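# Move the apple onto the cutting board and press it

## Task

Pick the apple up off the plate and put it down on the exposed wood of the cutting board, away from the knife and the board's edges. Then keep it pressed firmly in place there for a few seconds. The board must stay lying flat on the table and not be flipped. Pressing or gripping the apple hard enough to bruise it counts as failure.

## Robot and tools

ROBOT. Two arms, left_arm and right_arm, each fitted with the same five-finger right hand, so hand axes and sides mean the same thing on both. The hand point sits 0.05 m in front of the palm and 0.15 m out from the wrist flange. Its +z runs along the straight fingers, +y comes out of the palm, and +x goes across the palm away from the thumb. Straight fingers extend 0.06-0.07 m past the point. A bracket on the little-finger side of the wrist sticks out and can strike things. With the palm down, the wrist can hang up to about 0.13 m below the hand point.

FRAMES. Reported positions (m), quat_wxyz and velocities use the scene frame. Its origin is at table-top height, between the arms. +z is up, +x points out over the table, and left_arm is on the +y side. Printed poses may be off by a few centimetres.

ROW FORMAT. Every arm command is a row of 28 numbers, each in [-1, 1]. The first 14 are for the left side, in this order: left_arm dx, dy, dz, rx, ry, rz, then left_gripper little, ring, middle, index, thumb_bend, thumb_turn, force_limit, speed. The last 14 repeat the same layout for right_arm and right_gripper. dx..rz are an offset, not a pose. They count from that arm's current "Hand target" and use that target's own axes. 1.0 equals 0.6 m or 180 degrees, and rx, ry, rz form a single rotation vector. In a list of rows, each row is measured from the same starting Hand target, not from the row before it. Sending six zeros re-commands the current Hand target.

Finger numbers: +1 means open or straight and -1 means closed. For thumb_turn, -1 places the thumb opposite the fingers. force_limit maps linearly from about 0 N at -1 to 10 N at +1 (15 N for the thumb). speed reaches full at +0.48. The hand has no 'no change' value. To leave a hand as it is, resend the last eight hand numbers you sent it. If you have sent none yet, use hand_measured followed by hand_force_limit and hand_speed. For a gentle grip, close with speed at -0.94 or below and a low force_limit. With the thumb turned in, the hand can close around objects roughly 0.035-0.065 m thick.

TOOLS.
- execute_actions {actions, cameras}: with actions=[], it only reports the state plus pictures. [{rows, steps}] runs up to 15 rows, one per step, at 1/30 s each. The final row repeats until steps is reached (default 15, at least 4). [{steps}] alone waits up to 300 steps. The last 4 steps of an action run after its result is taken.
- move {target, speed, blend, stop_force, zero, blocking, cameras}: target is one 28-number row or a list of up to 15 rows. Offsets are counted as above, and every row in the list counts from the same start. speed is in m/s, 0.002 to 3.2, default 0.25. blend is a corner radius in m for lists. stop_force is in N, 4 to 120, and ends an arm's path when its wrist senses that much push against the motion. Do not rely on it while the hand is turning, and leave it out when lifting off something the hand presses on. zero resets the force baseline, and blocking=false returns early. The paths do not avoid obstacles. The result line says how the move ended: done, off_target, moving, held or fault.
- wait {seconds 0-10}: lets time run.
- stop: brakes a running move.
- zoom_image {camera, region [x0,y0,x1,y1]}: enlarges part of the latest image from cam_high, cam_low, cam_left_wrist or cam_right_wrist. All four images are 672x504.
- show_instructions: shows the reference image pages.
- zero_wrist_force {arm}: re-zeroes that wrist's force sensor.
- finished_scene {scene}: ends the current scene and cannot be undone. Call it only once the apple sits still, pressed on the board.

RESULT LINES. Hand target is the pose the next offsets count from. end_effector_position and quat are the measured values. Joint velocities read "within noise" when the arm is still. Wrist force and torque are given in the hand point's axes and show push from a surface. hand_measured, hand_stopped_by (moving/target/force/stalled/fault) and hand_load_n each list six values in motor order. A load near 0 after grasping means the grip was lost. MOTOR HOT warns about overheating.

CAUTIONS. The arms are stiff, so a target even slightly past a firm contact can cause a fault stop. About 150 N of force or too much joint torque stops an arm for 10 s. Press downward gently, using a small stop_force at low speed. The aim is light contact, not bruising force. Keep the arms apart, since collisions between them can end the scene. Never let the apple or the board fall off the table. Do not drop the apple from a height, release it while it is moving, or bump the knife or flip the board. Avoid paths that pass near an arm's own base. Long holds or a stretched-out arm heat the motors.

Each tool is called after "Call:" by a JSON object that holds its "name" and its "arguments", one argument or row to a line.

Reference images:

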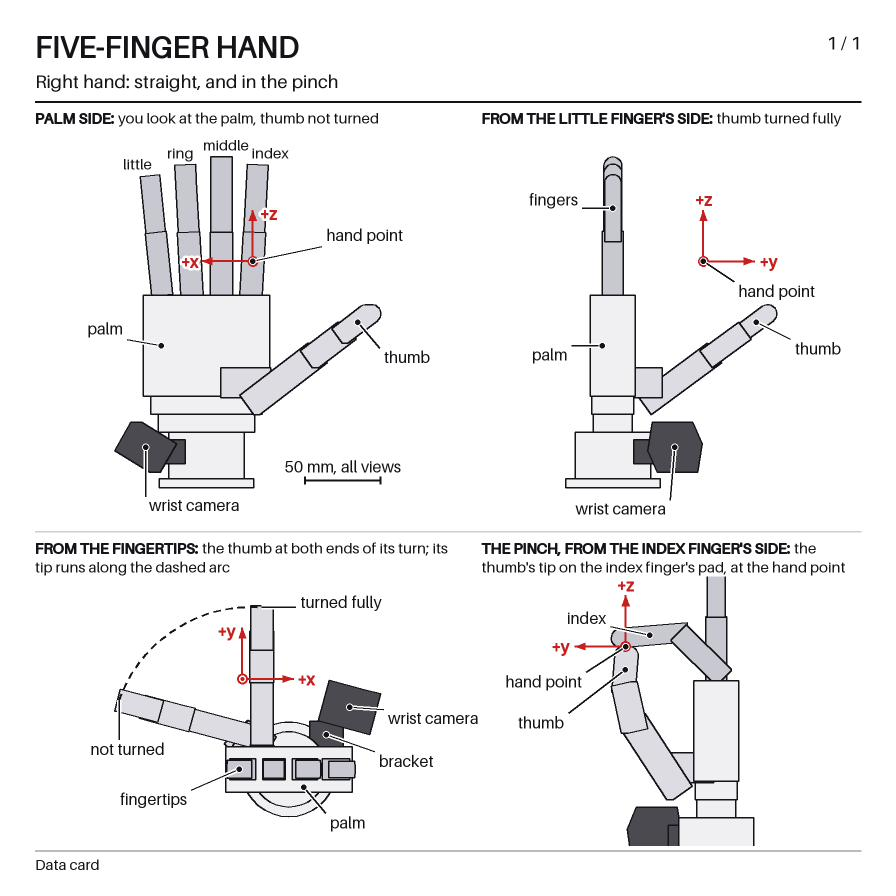

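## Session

Call:
{"name": "execute_actions", "arguments": {
  "actions": [],
  "cameras": ["all"]
}}

Call:
{"name": "zoom_image", "arguments": {
  "camera": "cam_high",
  "region": [200, 160, 420, 310]
}}

Call:
{"name": "zoom_image", "arguments": {
  "camera": "cam_low",
  "region": [330, 160, 650, 340]
}}

Scene clock: 0.00 s of 4800.00 s.
left_arm: end_effector_position=(+0.8453, +0.9601, +0.1880) hand_measured=(+1.000, +1.000, +1.000, +1.000, +1.000, +1.000) hand_load_n=(+0.0, +0.0, -0.5, +0.0, +0.0, +0.0) hand_stopped_by=(target, target, target, target, target, target) hand_force_limit=0.00 hand_speed=-0.80 end_effector_quat_wxyz=(+0.382, +0.517, +0.701, +0.309) | right_arm: end_effector_position=(+0.2507, +0.5627, +0.1862) hand_measured=(+1.000, +1.000, +1.000, +1.000, +1.000, +1.000) hand_load_n=(+0.0, +0.0, +0.0, +0.0, +0.0, +0.0) hand_stopped_by=(target, target, target, target, target, target) hand_force_limit=0.00 hand_speed=-0.80 end_effector_quat_wxyz=(-0.215, +0.208, +0.714, +0.634)
Joint positions: left_arm=[0.215 -0.965 1.78 -0.263 1.747 -0.148] | right_arm=[1.205 -0.584 1.178 -0.479 1.155 0.564]
Joint velocities: within noise
Joint torques (N m): no reading
Motor temperatures (°C): left_arm=[41 32 37 44 39 38] | right_arm=[38 36 40 30 37 38]
Wrist force (N): no reading
Wrist torque (N m): no reading
Wrist force, peak (N): no reading
Hand target: left_arm +0.8453, +0.9601, +0.1880; +0.382, +0.517, +0.701, +0.309 | right_arm +0.2507, +0.5627, +0.1862; -0.215, +0.208, +0.714, +0.634
camera_calibration:
cam_left_wrist: T_world_to_cam=[[0.433393, 0.539021, 0.722238, -1.01507], [-0.199423, -0.724185, 0.660141, 0.735826], [0.878864, -0.430131, -0.206363, -0.17996], [0, 0, 0, 1]] pos_world=[0.744827, 1.00261, 0.210239]
cam_right_wrist: T_world_to_cam=[[0.304901, 0.105412, 0.946532, -0.31108], [0.84222, -0.493842, -0.216302, 0.110903], [0.444636, 0.863139, -0.239353, -0.43606], [0, 0, 0, 1]] pos_world=[0.195332, 0.46394, 0.214064]

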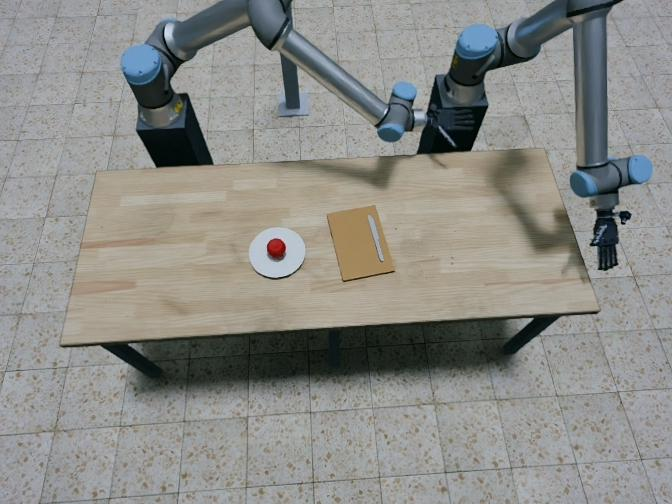

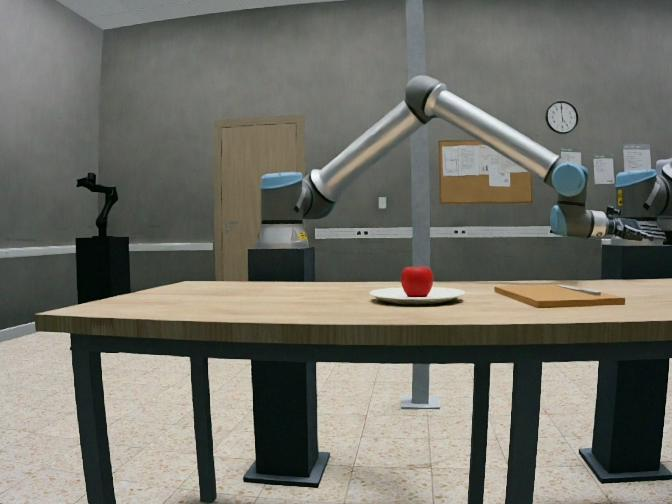

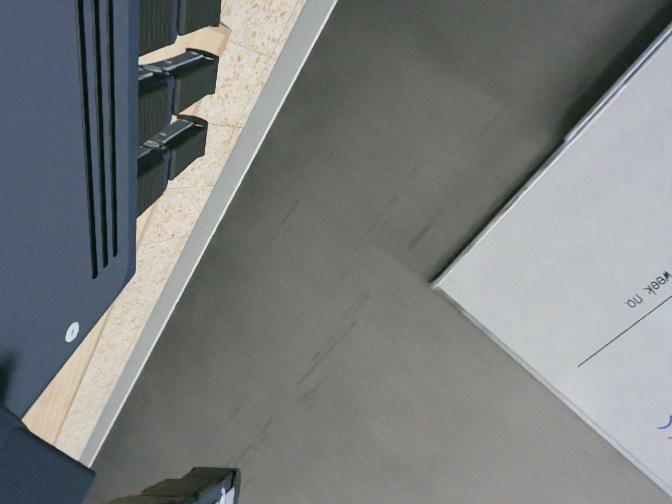

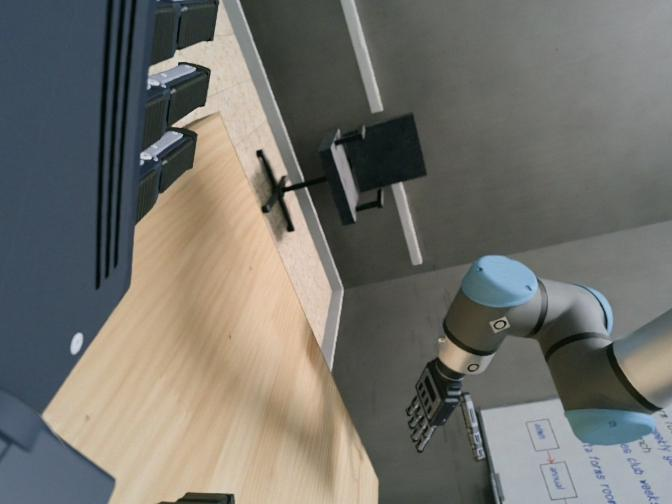

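Scaled by 2.291 from the camera's 672x504 image, which has a finer 960x720 frame.

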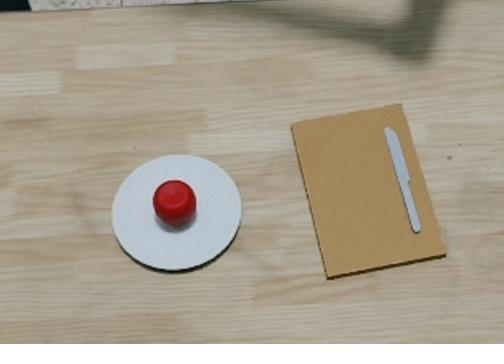

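Scaled by 1.575 from the camera's 672x504 image, which has a finer 960x720 frame.

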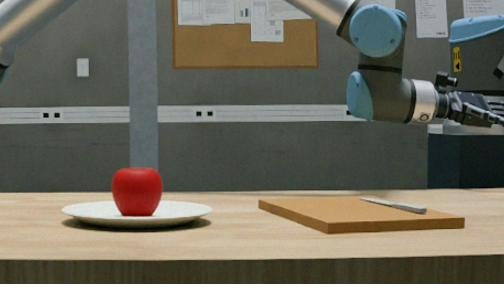

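Call:
{"name": "move", "arguments": {
  "target": [0,0,0,0,0,0,1,1,1,1,1,1,0,-0.8,-0.107,0.369,-0.8165,-0.1487,-0.0873,0.4128,1,1,1,1,1,-1,-0.6,0.2],
  "speed": 0.4,
  "cameras": ["cam_high","cam_low"]
}}

Scene clock: 3.63 s of 4800.00 s.
left_arm: end_effector_position=(+0.8453, +0.9601, +0.1880) hand_measured=(+1.000, +1.000, +1.000, +1.000, +1.000, +1.000) hand_load_n=(+0.0, +0.0, +0.0, +0.0, +0.0, +0.0) hand_stopped_by=(target, target, target, target, target, target) hand_force_limit=0.00 hand_speed=-0.80 end_effector_quat_wxyz=(+0.382, +0.517, +0.701, +0.309) | right_arm: end_effector_position=(+0.4510, +0.0991, +0.3811) hand_measured=(+1.000, +1.000, +1.000, +1.000, +1.000, -1.000) hand_load_n=(+0.0, +0.0, +0.0, +0.0, +0.0, +0.5) hand_stopped_by=(target, target, target, target, target, target) hand_force_limit=-0.60 hand_speed=0.20 end_effector_quat_wxyz=(-0.407, +0.710, +0.312, +0.482)
Joint positions: left_arm=[0.215 -0.965 1.78 -0.263 1.747 -0.148] | right_arm=[0.838 -1.337 1.852 -0.302 1.291 1.799]
Joint velocities: within noise
Joint torques (N m): left_arm=[2 -71.61 -26.72 0.99 0.58 -0.29] | right_arm=[2.93 -60.05 -45.06 -0.86 1.72 -0.47]
Motor temperatures (°C): left_arm=[41 32 37 44 39 38] | right_arm=[38 36 40 30 37 38]
Wrist force (N): left_arm=[-0.1 0.0 -0.4] | right_arm=[-0.5 -1.2 0.3]
Wrist torque (N m): left_arm=[0.02 0.04 -0.01] | right_arm=[0.00 0.13 -0.16]
Wrist force, peak (N): left_arm=[-0.1 -0.2 -0.7] | right_arm=[-0.4 -1.2 2.0]
Hand target: left_arm +0.8453, +0.9601, +0.1880; +0.382, +0.517, +0.701, +0.309 | right_arm +0.4510, +0.0991, +0.3812; -0.407, +0.710, +0.312, +0.482
Off the commanded pose: left_arm 0.000 m, 0 deg | right_arm 0.000 m, 0 deg.
Kept back: nothing.
move: done
Images, in order (width x height): cam_high 672x504, cam_low 672x504.

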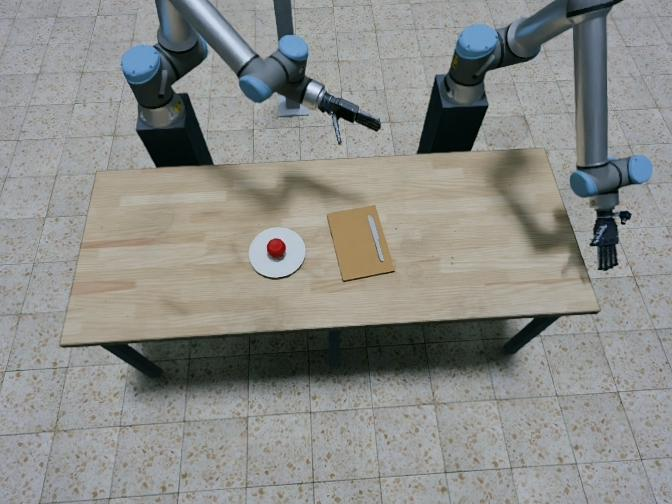

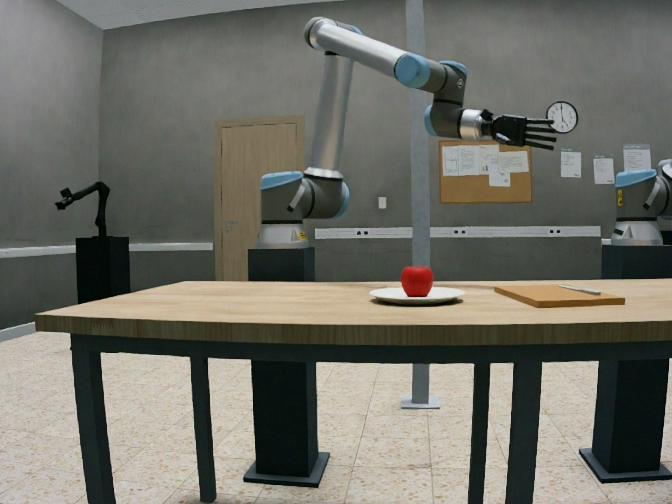

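Call:
{"name": "move", "arguments": {
  "target": [0,0,0,0,0,0,1,1,1,1,1,1,0,-0.8,-0.2183,0.6028,-0.2672,-0.1487,-0.0873,0.4128,1,1,1,1,1,-1,-0.6,0.2],
  "speed": 0.4,
  "cameras": ["cam_high","cam_low","cam_right_wrist"]
}}

Call:
{"name": "zoom_image", "arguments": {
  "camera": "cam_low",
  "region": [360, 160, 620, 320]
}}

Call:
{"name": "zoom_image", "arguments": {
  "camera": "cam_high",
  "region": [230, 180, 400, 300]
}}

Scene clock: 6.03 s of 4800.00 s.
left_arm: end_effector_position=(+0.8453, +0.9601, +0.1880) hand_measured=(+1.000, +1.000, +1.000, +1.000, +1.000, +1.000) hand_load_n=(+0.0, +0.0, +0.0, +0.0, +0.0, +0.0) hand_stopped_by=(target, target, target, target, target, target) hand_force_limit=0.00 hand_speed=-0.80 end_effector_quat_wxyz=(+0.382, +0.517, +0.701, +0.309) | right_arm: end_effector_position=(+0.6396, -0.2197, +0.1902) hand_measured=(+1.000, +1.000, +1.000, +1.000, +1.000, -1.000) hand_load_n=(+0.0, +0.0, +0.0, +0.0, +0.0, +0.0) hand_stopped_by=(target, target, target, target, target, target) hand_force_limit=-0.60 hand_speed=0.20 end_effector_quat_wxyz=(-0.407, +0.876, -0.238, +0.102) end_effector_velocity=(-0.001, +0.002, +0.001) end_effector_angular_velocity=(-0.002, -0.011, +0.004)
Joint positions: left_arm=[0.215 -0.965 1.78 -0.263 1.747 -0.148] | right_arm=[0.213 -1.115 1.778 0.251 0.959 2.519]
Joint velocities: left_arm=[within noise] | right_arm=[0.004 -0.004 0.004 -0.009 0.004 -0.002]
Joint torques (N m): left_arm=[1.35 -71.24 -27.14 0.78 0.19 -0.34] | right_arm=[17.23 -77.99 -21.3 -0.48 1.17 -3.53]
Motor temperatures (°C): left_arm=[40 32 37 44 39 38] | right_arm=[38 36 40 30 37 38]
Wrist force (N): left_arm=[-0.3 0.0 -0.1] | right_arm=[-1.5 -1.3 -0.5]
Wrist torque (N m): left_arm=[0.00 0.05 -0.02] | right_arm=[0.14 0.38 -0.32]
Wrist force, peak (N): left_arm=[-0.3 -0.2 -0.4] | right_arm=[-0.7 -2.8 0.5]
Hand target: left_arm +0.8453, +0.9601, +0.1880; +0.382, +0.517, +0.701, +0.309 | right_arm +0.6395, -0.2198, +0.1902; -0.407, +0.876, -0.238, +0.102
Off the commanded pose: left_arm 0.000 m, 0 deg | right_arm 0.000 m, 0 deg.
Kept back: nothing.
move: done
camera_calibration:
cam_right_wrist: T_world_to_cam=[[-0.0690174, -0.683079, -0.727076, 0.0332393], [-0.986826, -0.0601516, 0.150186, 0.593201], [-0.146324, 0.727863, -0.669929, 0.497507], [0, 0, 0, 1]] pos_world=[0.660478, -0.30373, 0.268371]
Images, in order (width x height): cam_high 672x504, cam_low 672x504, cam_right_wrist 672x504.

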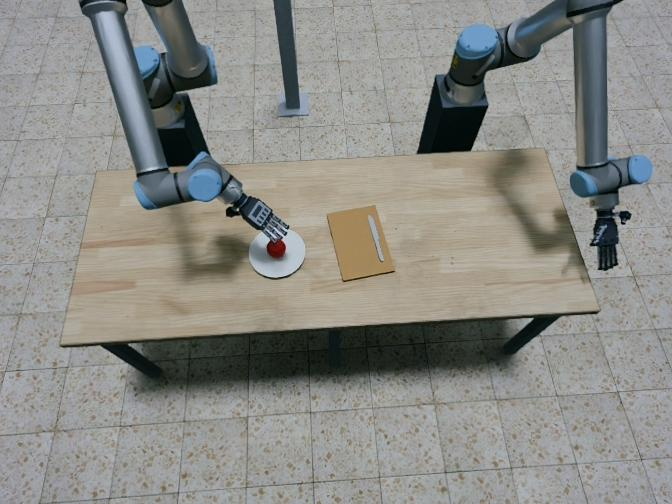

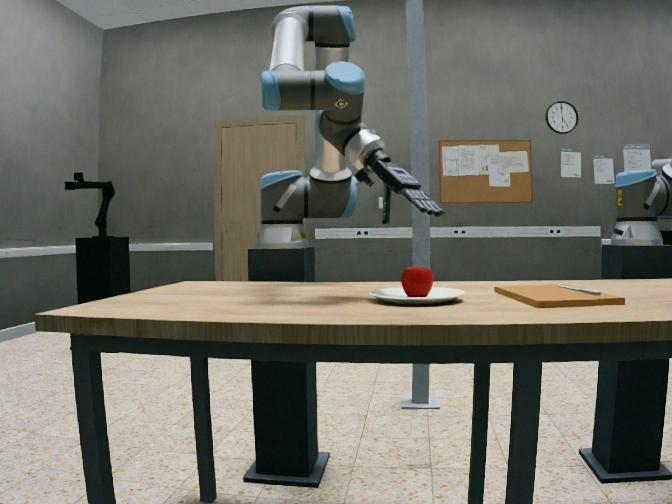

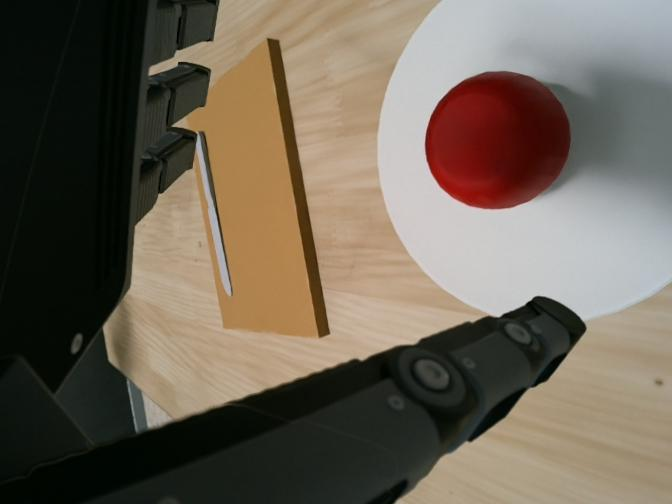

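Scaled by 1.938 from the camera's 672x504 image, which has a finer 960x720 frame.

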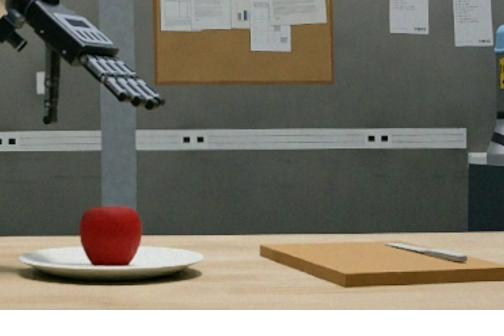

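Scaled by 2.965 from the camera's 672x504 image, which has a finer 960x720 frame.

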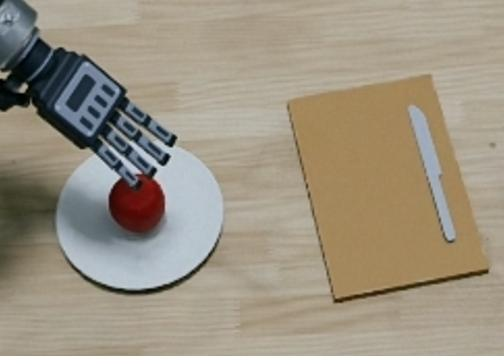

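Call:
{"name": "move", "arguments": {
  "target": [0,0,0,0,0,0,1,1,1,1,1,1,0,-0.8,0.0137,0.0435,0.1167,0,0,0,1,1,1,1,1,-1,-0.6,0.2],
  "speed": 0.2,
  "cameras": ["cam_high","cam_low","cam_right_wrist"]
}}

Call:
{"name": "zoom_image", "arguments": {
  "camera": "cam_low",
  "region": [360, 160, 620, 320]
}}

Call:
{"name": "zoom_image", "arguments": {
  "camera": "cam_high",
  "region": [230, 180, 400, 300]
}}

Scene clock: 7.27 s of 4800.00 s.
left_arm: end_effector_position=(+0.8453, +0.9601, +0.1880) hand_measured=(+1.000, +1.000, +1.000, +1.000, +1.000, +1.000) hand_load_n=(+0.0, +0.0, +0.0, +0.0, +0.0, +0.0) hand_stopped_by=(target, target, target, target, target, target) hand_force_limit=0.00 hand_speed=-0.80 end_effector_quat_wxyz=(+0.382, +0.517, +0.701, +0.309) | right_arm: end_effector_position=(+0.6640, -0.1918, +0.1249) hand_measured=(+1.000, +1.000, +1.000, +1.000, +1.000, -1.000) hand_load_n=(+0.0, +0.0, +0.0, +0.0, +0.0, +0.0) hand_stopped_by=(target, target, target, target, target, target) hand_force_limit=-0.60 hand_speed=0.20 end_effector_quat_wxyz=(-0.407, +0.876, -0.238, +0.102)
Joint positions: left_arm=[0.215 -0.965 1.78 -0.263 1.747 -0.148] | right_arm=[0.247 -1.003 1.735 0.164 0.98 2.552]
Joint velocities: within noise
Joint torques (N m): left_arm=[0.63 -71.66 -27.18 0.93 0.26 -0.26] | right_arm=[-17.39 -84.07 -20.28 4.69 -2.62 -3.84]
Motor temperatures (°C): left_arm=[40 32 37 44 39 38] | right_arm=[38 36 40 30 37 38]
Wrist force (N): left_arm=[0.0 -0.2 -0.3] | right_arm=[-1.0 -1.5 -0.8]
Wrist torque (N m): left_arm=[-0.02 0.02 -0.01] | right_arm=[0.14 0.32 -0.30]
Wrist force, peak (N): left_arm=[-0.4 0.1 -0.4] | right_arm=[-1.3 -1.9 -2.4]
Hand target: left_arm +0.8453, +0.9601, +0.1880; +0.382, +0.517, +0.701, +0.309 | right_arm +0.6640, -0.1919, +0.1248; -0.407, +0.876, -0.238, +0.102
Off the commanded pose: left_arm 0.000 m, 0 deg | right_arm 0.000 m, 0 deg.
Kept back: nothing.
move: done
camera_calibration:
cam_right_wrist: T_world_to_cam=[[-0.0690141, -0.683079, -0.727077, 0.00657629], [-0.986826, -0.0601539, 0.150183, 0.62887], [-0.146324, 0.727863, -0.669929, 0.436965], [0, 0, 0, 1]] pos_world=[0.684978, -0.27573, 0.203071]
Images, in order (width x height): cam_high 672x504, cam_low 672x504, cam_right_wrist 672x504.

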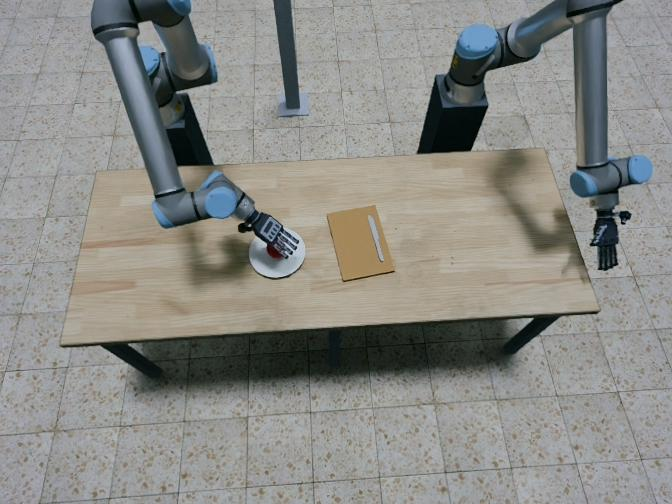

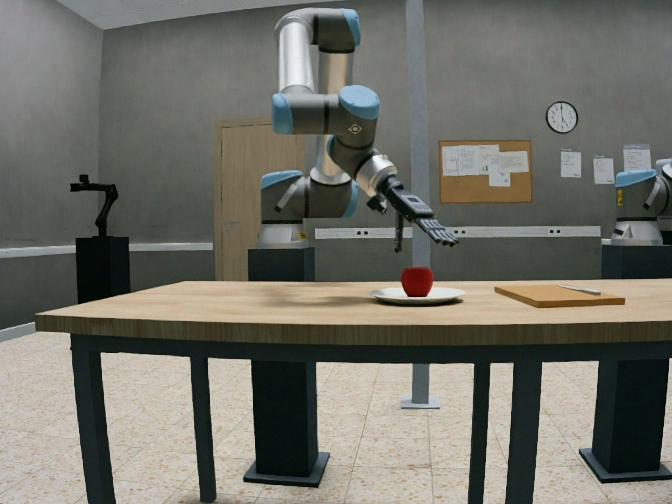

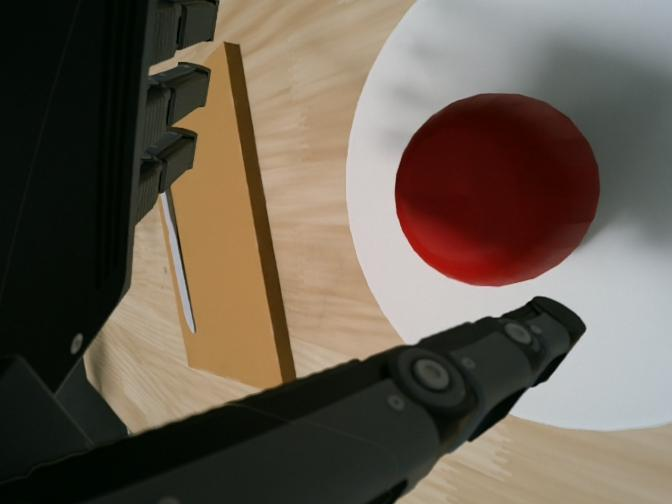

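Scaled by 1.938 from the camera's 672x504 image, which has a finer 960x720 frame.

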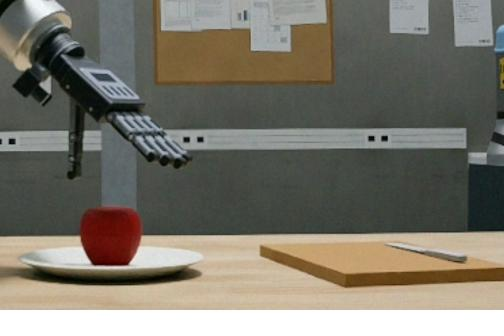

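Scaled by 2.965 from the camera's 672x504 image, which has a finer 960x720 frame.

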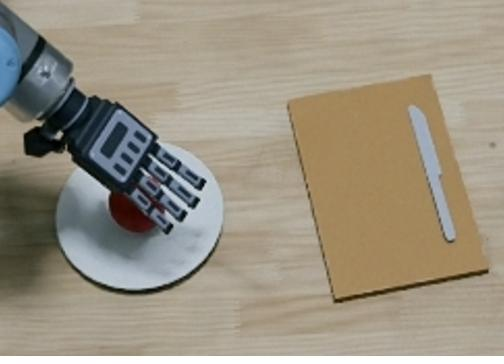

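Call:
{"name": "move", "arguments": {
  "target": [0,0,0,0,0,0,1,1,1,1,1,1,0,-0.8,0.0027,0.0987,0.0768,0,0,0,1,1,1,1,1,-1,-0.6,-0.3],
  "speed": 0.1,
  "stop_force": 6,
  "cameras": ["cam_right_wrist"]
}}

Call:
{"name": "move", "arguments": {
  "target": [0,0,0,0,0,0,1,1,1,1,1,1,0,-0.8,0,0,0,0,0,0,1,0.62,0.62,0.6,1,-1,-0.6,-0.3]
}}

Call:
{"name": "zoom_image", "arguments": {
  "camera": "cam_low",
  "region": [360, 160, 620, 320]
}}

Call:
{"name": "zoom_image", "arguments": {
  "camera": "cam_high",
  "region": [230, 180, 400, 300]
}}

Scene clock: 9.57 s of 4800.00 s.
left_arm: end_effector_position=(+0.8453, +0.9601, +0.1880) hand_measured=(+1.000, +1.000, +1.000, +1.000, +1.000, +1.000) hand_load_n=(+0.0, +0.0, +0.0, +0.0, +0.0, +0.0) hand_stopped_by=(target, target, target, target, target, target) hand_force_limit=0.00 hand_speed=-0.80 end_effector_quat_wxyz=(+0.382, +0.517, +0.701, +0.309) | right_arm: end_effector_position=(+0.6628, -0.1951, +0.0498) hand_measured=(+1.000, +1.000, +1.000, +1.000, +1.000, -1.000) hand_load_n=(+0.0, +0.0, +0.0, +0.0, +0.0, +0.0) hand_stopped_by=(target, target, target, target, target, target) hand_force_limit=-0.60 hand_speed=-0.30 end_effector_quat_wxyz=(-0.407, +0.876, -0.238, +0.102)
Joint positions: left_arm=[0.215 -0.965 1.78 -0.263 1.747 -0.148] | right_arm=[0.242 -0.918 1.762 0.054 0.977 2.548]
Joint velocities: within noise
Joint torques (N m): left_arm=[2.37 -72.09 -27.44 0.89 0.28 -0.22] | right_arm=[10.09 -85.59 -30.84 4.33 0.11 3.05]
Motor temperatures (°C): left_arm=[40 32 37 44 39 38] | right_arm=[38 36 40 30 37 38]
Wrist force (N): left_arm=[0.0 0.0 0.0] | right_arm=[-1.1 -1.1 -0.4]
Wrist torque (N m): left_arm=[-0.01 0.00 0.00] | right_arm=[0.16 0.33 -0.31]
Wrist force, peak (N): left_arm=[-0.5 0.2 -0.3] | right_arm=[-1.3 -2.1 -1.0]
Hand target: left_arm +0.8453, +0.9601, +0.1880; +0.382, +0.517, +0.701, +0.309 | right_arm +0.6628, -0.1951, +0.0498; -0.407, +0.876, -0.238, +0.102
Off the commanded pose: left_arm 0.000 m, 0 deg | right_arm 0.000 m, 0 deg.
Kept back: nothing.
move: done
camera_calibration:
cam_right_wrist: T_world_to_cam=[[-0.0690854, -0.683083, -0.727066, -0.0503181], [-0.986822, -0.0601042, 0.150236, 0.63877], [-0.146323, 0.727864, -0.669928, 0.38888], [0, 0, 0, 1]] pos_world=[0.683778, -0.27903, 0.127971]
Images, in order (width x height): cam_right_wrist 672x504.

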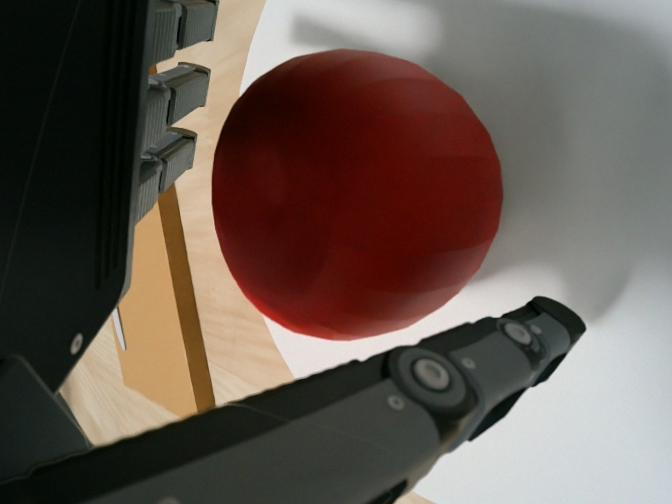

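Scene clock: 10.07 s of 4800.00 s.
left_arm: end_effector_position=(+0.8453, +0.9601, +0.1880) hand_measured=(+1.000, +1.000, +1.000, +1.000, +1.000, +1.000) hand_load_n=(+0.5, +0.0, +0.0, +0.0, +0.0, +0.0) hand_stopped_by=(target, target, target, target, target, target) hand_force_limit=0.00 hand_speed=-0.80 end_effector_quat_wxyz=(+0.382, +0.517, +0.701, +0.309) | right_arm: end_effector_position=(+0.6628, -0.1951, +0.0498) hand_measured=(+1.000, +0.620, +0.620, +0.600, +1.000, -1.000) hand_load_n=(+0.0, +0.0, +0.0, +0.0, +0.0, +0.0) hand_stopped_by=(target, target, target, target, target, target) hand_force_limit=-0.60 hand_speed=-0.30 end_effector_quat_wxyz=(-0.407, +0.876, -0.238, +0.102)
Joint positions: left_arm=[0.215 -0.965 1.78 -0.263 1.747 -0.148] | right_arm=[0.242 -0.918 1.762 0.054 0.977 2.548]
Joint velocities: within noise
Joint torques (N m): left_arm=[2.06 -72.61 -26.89 1.02 0.15 -0.1] | right_arm=[14.82 -84.85 -31.7 4.27 1.09 3.01]
Motor temperatures (°C): left_arm=[40 32 37 44 39 38] | right_arm=[38 36 40 30 37 38]
Wrist force (N): left_arm=[0.0 0.0 -0.1] | right_arm=[-1.5 -1.0 -0.5]
Wrist torque (N m): left_arm=[0.01 0.00 0.00] | right_arm=[0.19 0.40 -0.33]
Wrist force, peak (N): left_arm=[-0.5 0.4 -0.1] | right_arm=[-1.6 -1.0 -1.0]
Hand target: left_arm +0.8453, +0.9601, +0.1880; +0.382, +0.517, +0.701, +0.309 | right_arm +0.6628, -0.1951, +0.0498; -0.407, +0.876, -0.238, +0.102
Off the commanded pose: left_arm 0.000 m, 0 deg | right_arm 0.000 m, 0 deg.
Kept back: nothing.
move: done
camera_calibration:
cam_left_wrist: T_world_to_cam=[[0.433393, 0.539021, 0.722238, -1.01507], [-0.199423, -0.724185, 0.660141, 0.735826], [0.878864, -0.430131, -0.206363, -0.17996], [0, 0, 0, 1]] pos_world=[0.744827, 1.00261, 0.210239]
cam_right_wrist: T_world_to_cam=[[-0.0690174, -0.683079, -0.727076, -0.050362], [-0.986826, -0.0601516, 0.150186, 0.638766], [-0.146324, 0.727863, -0.669929, 0.38888], [0, 0, 0, 1]] pos_world=[0.683778, -0.27903, 0.127971]

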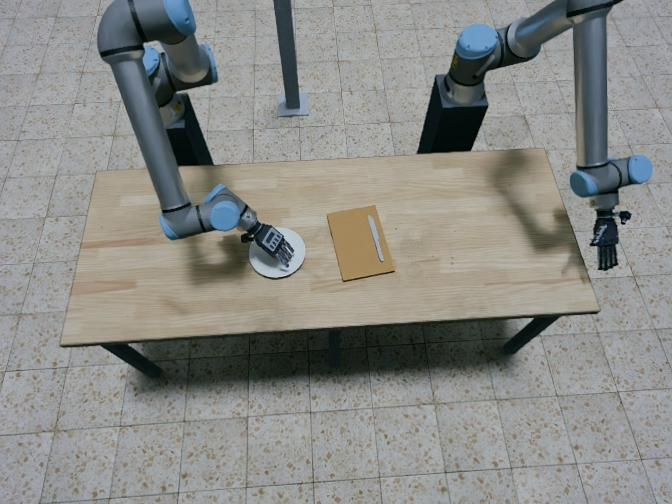

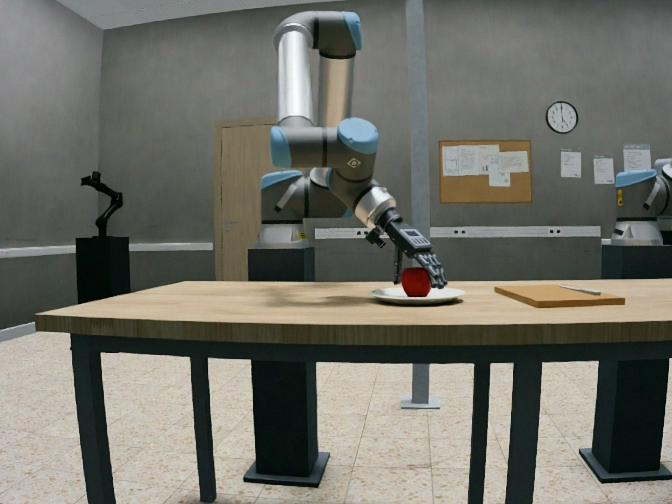

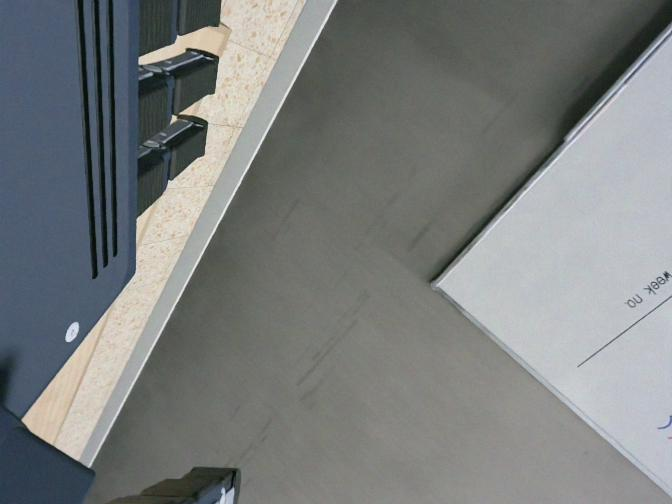

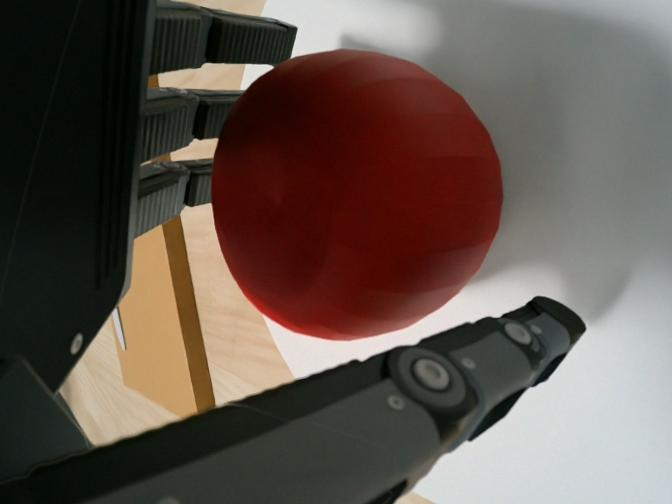

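Scaled by 1.938 from the camera's 672x504 image, which has a finer 960x720 frame.

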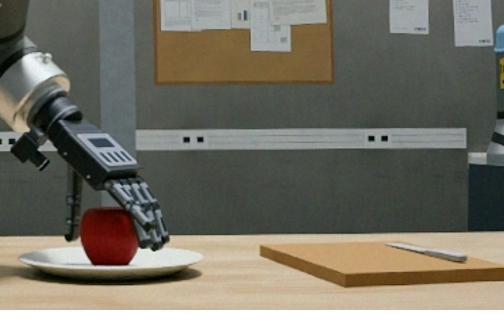

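Scaled by 2.965 from the camera's 672x504 image, which has a finer 960x720 frame.

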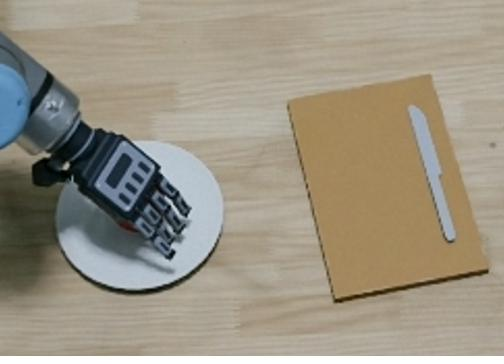

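Call:
{"name": "move", "arguments": {
  "target": [0,0,0,0,0,0,1,1,1,1,1,1,0,-0.8,0.0133,0,0,0,0,0,1,0.62,0.62,0.6,1,-1,-0.6,-0.3],
  "speed": 0.05,
  "cameras": []
}}

Call:
{"name": "execute_actions", "arguments": {
  "actions": [
    {"rows":[[0,0,0,0,0,0,1,1,1,1,1,1,0,-0.8,0,0,0,0,0,0,1,0.15,0.1,0.1,0.5,-1,-0.6,-0.94]],"steps":4}
  ]
}}

Call:
{"name": "wait", "arguments": {
  "seconds": 5
}}

Call:
{"name": "zoom_image", "arguments": {
  "camera": "cam_low",
  "region": [360, 160, 620, 320]
}}

Call:
{"name": "zoom_image", "arguments": {
  "camera": "cam_high",
  "region": [230, 180, 400, 300]
}}

Scene clock: 11.10 s of 4800.00 s.
left_arm: end_effector_position=(+0.8453, +0.9601, +0.1880) hand_measured=(+1.000, +1.000, +1.000, +1.000, +1.000, +1.000) hand_load_n=(+0.0, +0.0, +0.0, +0.0, +0.0, +0.0) hand_stopped_by=(target, target, target, target, target, target) hand_force_limit=0.00 hand_speed=-0.80 end_effector_quat_wxyz=(+0.382, +0.517, +0.701, +0.309) | right_arm: end_effector_position=(+0.6698, -0.1991, +0.0497) hand_measured=(+1.000, +0.620, +0.620, +0.600, +1.000, -1.000) hand_load_n=(+0.0, +0.0, +0.0, +0.0, +0.0, +0.0) hand_stopped_by=(target, target, target, target, target, target) hand_force_limit=-0.60 hand_speed=-0.30 end_effector_quat_wxyz=(-0.407, +0.876, -0.238, +0.102)
Joint positions: left_arm=[0.215 -0.965 1.78 -0.263 1.747 -0.148] | right_arm=[0.234 -0.912 1.751 0.063 0.972 2.54]
Joint velocities: within noise
Joint torques (N m): left_arm=[1.54 -70.8 -26.45 0.98 0.42 -0.47] | right_arm=[3.29 -76.81 -21.65 2.43 -0.81 -1.17]
Motor temperatures (°C): left_arm=[40 32 37 44 39 38] | right_arm=[38 36 40 30 37 38]
Wrist force (N): left_arm=[-0.2 0.0 -0.2] | right_arm=[-1.3 -0.9 -0.6]
Wrist torque (N m): left_arm=[0.02 0.04 -0.01] | right_arm=[0.21 0.37 -0.31]
Wrist force, peak (N): left_arm=[-0.6 -0.3 -0.2] | right_arm=[-1.4 -1.5 -0.7]
Hand target: left_arm +0.8453, +0.9601, +0.1880; +0.382, +0.517, +0.701, +0.309 | right_arm +0.6697, -0.1991, +0.0497; -0.407, +0.876, -0.238, +0.102
Off the commanded pose: left_arm 0.000 m, 0 deg | right_arm 0.000 m, 0 deg.
Kept back: nothing.
move: done
No camera images: "cameras" was empty.

Scene clock: 11.13 s of 4800.00 s.
left_arm: end_effector_position=(+0.8453, +0.9601, +0.1880) hand_measured=(+1.000, +1.000, +1.000, +1.000, +1.000, +1.000) hand_load_n=(+0.0, +0.0, +0.0, +0.0, +0.0, +0.0) hand_stopped_by=(target, target, target, target, target, target) hand_force_limit=0.00 hand_speed=-0.80 end_effector_quat_wxyz=(+0.382, +0.517, +0.701, +0.309) | right_arm: end_effector_position=(+0.6698, -0.1991, +0.0497) hand_measured=(+1.000, +0.620, +0.620, +0.600, +1.000, -1.000) hand_load_n=(+0.0, +0.0, +0.0, +0.0, +0.0, +0.0) hand_stopped_by=(target, target, target, target, target, target) hand_force_limit=-0.60 hand_speed=-0.30 end_effector_quat_wxyz=(-0.407, +0.876, -0.238, +0.102)
Joint positions: left_arm=[0.215 -0.965 1.78 -0.263 1.747 -0.148] | right_arm=[0.234 -0.912 1.751 0.063 0.972 2.54]
Joint velocities: within noise
Joint torques (N m): left_arm=[0.58 -71.2 -27.81 1.07 0.4 -0.31] | right_arm=[7.17 -79.03 -18.42 1.65 -0.38 -0.77]
Motor temperatures (°C): left_arm=[40 32 37 44 39 38] | right_arm=[38 36 40 30 37 38]
Wrist force (N): left_arm=[-0.2 -0.1 -0.2] | right_arm=[-1.2 -0.8 -0.2]
Wrist torque (N m): left_arm=[0.00 0.04 -0.01] | right_arm=[0.20 0.33 -0.30]
Wrist force, peak (N): left_arm=[-0.2 -0.1 -0.2] | right_arm=[-1.2 -0.8 -0.2]
Hand target: left_arm +0.8453, +0.9601, +0.1880; +0.382, +0.517, +0.701, +0.309 | right_arm +0.6697, -0.1991, +0.0497; -0.407, +0.876, -0.238, +0.102
Kept back: the last 4 steps of this action.
Steps of this call (1: nothing new was sent). Readings (end_effector_position of left_arm | right_arm; what the end effector reports):
1: the state above

Scene clock: 16.27 s of 4800.00 s.
left_arm: end_effector_position=(+0.8453, +0.9601, +0.1880) hand_measured=(+1.000, +1.000, +1.000, +1.000, +1.000, +1.000) hand_load_n=(+0.0, +0.0, +0.0, +0.0, +0.0, +0.0) hand_stopped_by=(target, target, target, target, target, target) hand_force_limit=0.00 hand_speed=-0.80 end_effector_quat_wxyz=(+0.382, +0.517, +0.701, +0.309) | right_arm: end_effector_position=(+0.6697, -0.1991, +0.0497) hand_measured=(+1.000, +0.150, +0.272, +0.274, +0.828, -1.000) hand_load_n=(+0.0, +0.0, +3.0, +1.0, +4.5, +0.5) hand_stopped_by=(target, target, force, force, force, target) hand_force_limit=-0.60 hand_speed=-0.94 end_effector_quat_wxyz=(-0.407, +0.876, -0.238, +0.102)
Joint positions: left_arm=[0.215 -0.965 1.78 -0.263 1.747 -0.148] | right_arm=[0.234 -0.912 1.751 0.063 0.972 2.54]
Joint velocities: within noise
Joint torques (N m): left_arm=[1.56 -72.11 -27.71 0.77 0.64 -0.33] | right_arm=[12.22 -86.89 -26.35 0.77 0.66 2.75]
Motor temperatures (°C): left_arm=[40 32 37 44 39 38] | right_arm=[38 36 39 30 37 38]
Wrist force (N): left_arm=[0.1 0.2 0.0] | right_arm=[-1.3 -1.9 -0.1]
Wrist torque (N m): left_arm=[0.03 -0.01 0.01] | right_arm=[0.14 0.35 -0.33]
Wrist force, peak (N): left_arm=[-0.3 -0.3 -0.6] | right_arm=[-1.6 -1.9 -0.1]
Hand target: left_arm +0.8453, +0.9601, +0.1880; +0.382, +0.517, +0.701, +0.309 | right_arm +0.6697, -0.1991, +0.0497; -0.407, +0.876, -0.238, +0.102
Off the commanded pose: left_arm 0.000 m, 0 deg | right_arm 0.000 m, 0 deg.
Steps of this call (1-4: your previous action's last 4; 5-154: nothing new was sent). Readings (end_effector_position of left_arm | right_arm; what the end effector reports):
1: (+0.8453, +0.9601, +0.1880) | (+0.6698, -0.1991, +0.0497) | left_arm hand_measured=(+1.000, +1.000, +1.000, +1.000, +1.000, +1.000) hand_load_n=(+0.0, +0.0, +0.0, +0.0, +0.0, +0.0) hand_stopped_by=(target, target, target, target, target, target) hand_force_limit=0.00 hand_speed=-0.80 | right_arm hand_measured=(+1.000, +0.620, +0.620, +0.600, +1.000, -1.000) hand_load_n=(+0.0, +0.0, +0.0, +0.0, +0.0, +0.0) hand_stopped_by=(target, moving, moving, moving, moving, target) hand_force_limit=-0.60 hand_speed=-0.94
2: (+0.8453, +0.9601, +0.1880) | (+0.6698, -0.1991, +0.0497) | left_arm hand_measured=(+1.000, +1.000, +1.000, +1.000, +1.000, +1.000) hand_load_n=(+0.0, +0.0, +0.0, +0.0, +0.0, +0.0) hand_stopped_by=(target, target, target, target, target, target) hand_force_limit=0.00 hand_speed=-0.80 | right_arm hand_measured=(+1.000, +0.620, +0.620, +0.600, +1.000, -1.000) hand_load_n=(+0.0, +0.0, +0.0, +0.0, +0.0, +0.0) hand_stopped_by=(target, moving, moving, moving, moving, target) hand_force_limit=-0.60 hand_speed=-0.94
4: (+0.8453, +0.9601, +0.1880) | (+0.6698, -0.1991, +0.0497) | left_arm hand_measured=(+1.000, +1.000, +1.000, +1.000, +1.000, +1.000) hand_load_n=(+0.0, +0.0, +0.0, +0.0, +0.0, +0.0) hand_stopped_by=(target, target, target, target, target, target) hand_force_limit=0.00 hand_speed=-0.80 | right_arm hand_measured=(+1.000, +0.614, +0.614, +0.594, +0.998, -1.000) hand_load_n=(+0.0, +0.0, +0.0, -0.5, +0.0, +0.0) hand_stopped_by=(target, moving, moving, moving, moving, target) hand_force_limit=-0.60 hand_speed=-0.94
8: (+0.8453, +0.9601, +0.1880) | (+0.6698, -0.1991, +0.0497) | left_arm hand_measured=(+1.000, +1.000, +1.000, +1.000, +1.000, +1.000) hand_load_n=(+0.0, +0.0, +0.0, +0.0, +0.0, +0.0) hand_stopped_by=(target, target, target, target, target, target) hand_force_limit=0.00 hand_speed=-0.80 | right_arm hand_measured=(+1.000, +0.592, +0.592, +0.572, +0.986, -1.000) hand_load_n=(+0.0, +0.0, +0.0, +0.0, +0.0, -0.5) hand_stopped_by=(target, moving, moving, moving, moving, target) hand_force_limit=-0.60 hand_speed=-0.94
154: the state above
camera_calibration:
cam_left_wrist: T_world_to_cam=[[0.433393, 0.539021, 0.722238, -1.01507], [-0.199423, -0.724185, 0.660141, 0.735826], [0.878864, -0.430131, -0.206363, -0.17996], [0, 0, 0, 1]] pos_world=[0.744827, 1.00261, 0.210239]
cam_right_wrist: T_world_to_cam=[[-0.0690077, -0.683134, -0.727025, -0.0527196], [-0.986811, -0.0602266, 0.150257, 0.645309], [-0.146432, 0.727805, -0.669968, 0.392797], [0, 0, 0, 1]] pos_world=[0.690678, -0.28303, 0.127871]

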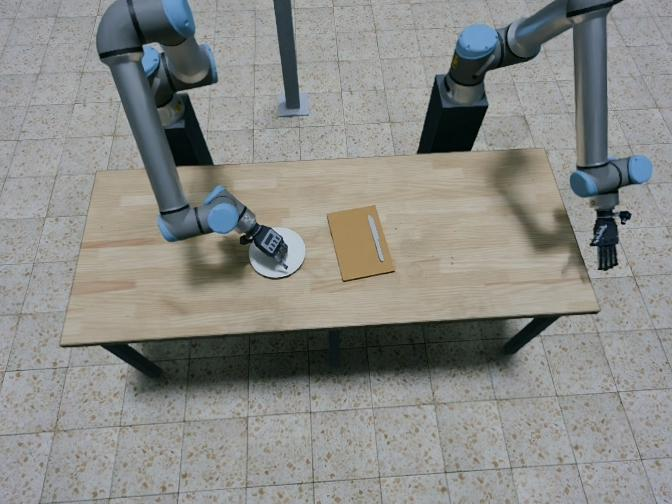

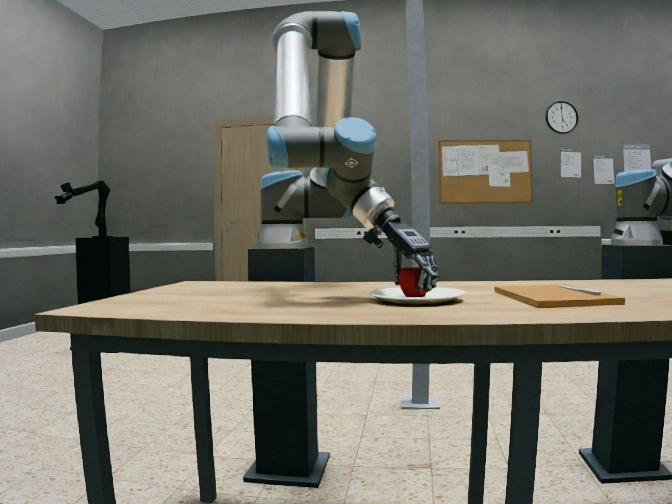

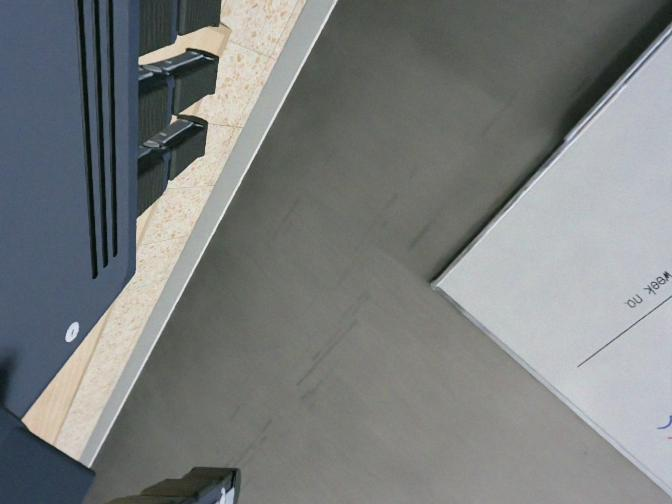

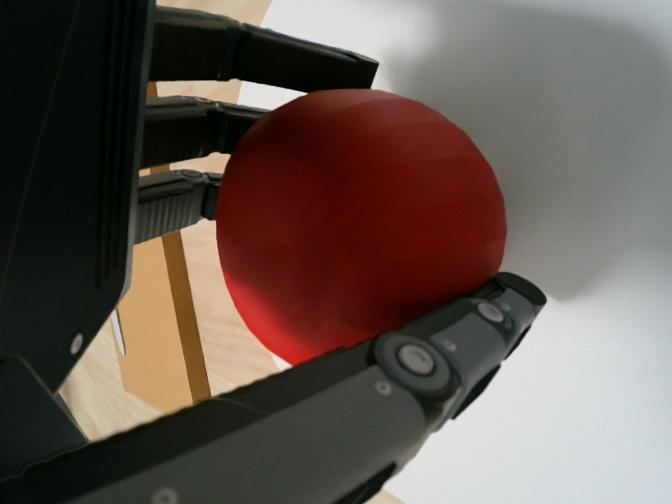

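Scaled by 1.938 from the camera's 672x504 image, which has a finer 960x720 frame.

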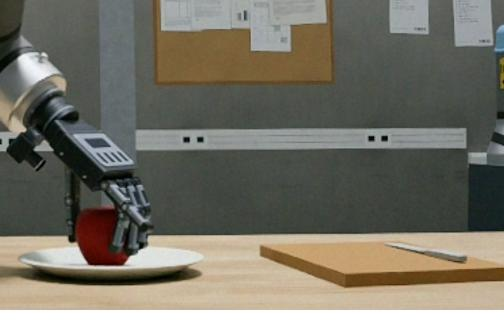

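Scaled by 2.965 from the camera's 672x504 image, which has a finer 960x720 frame.

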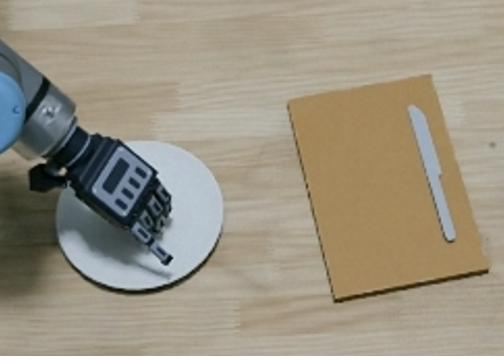

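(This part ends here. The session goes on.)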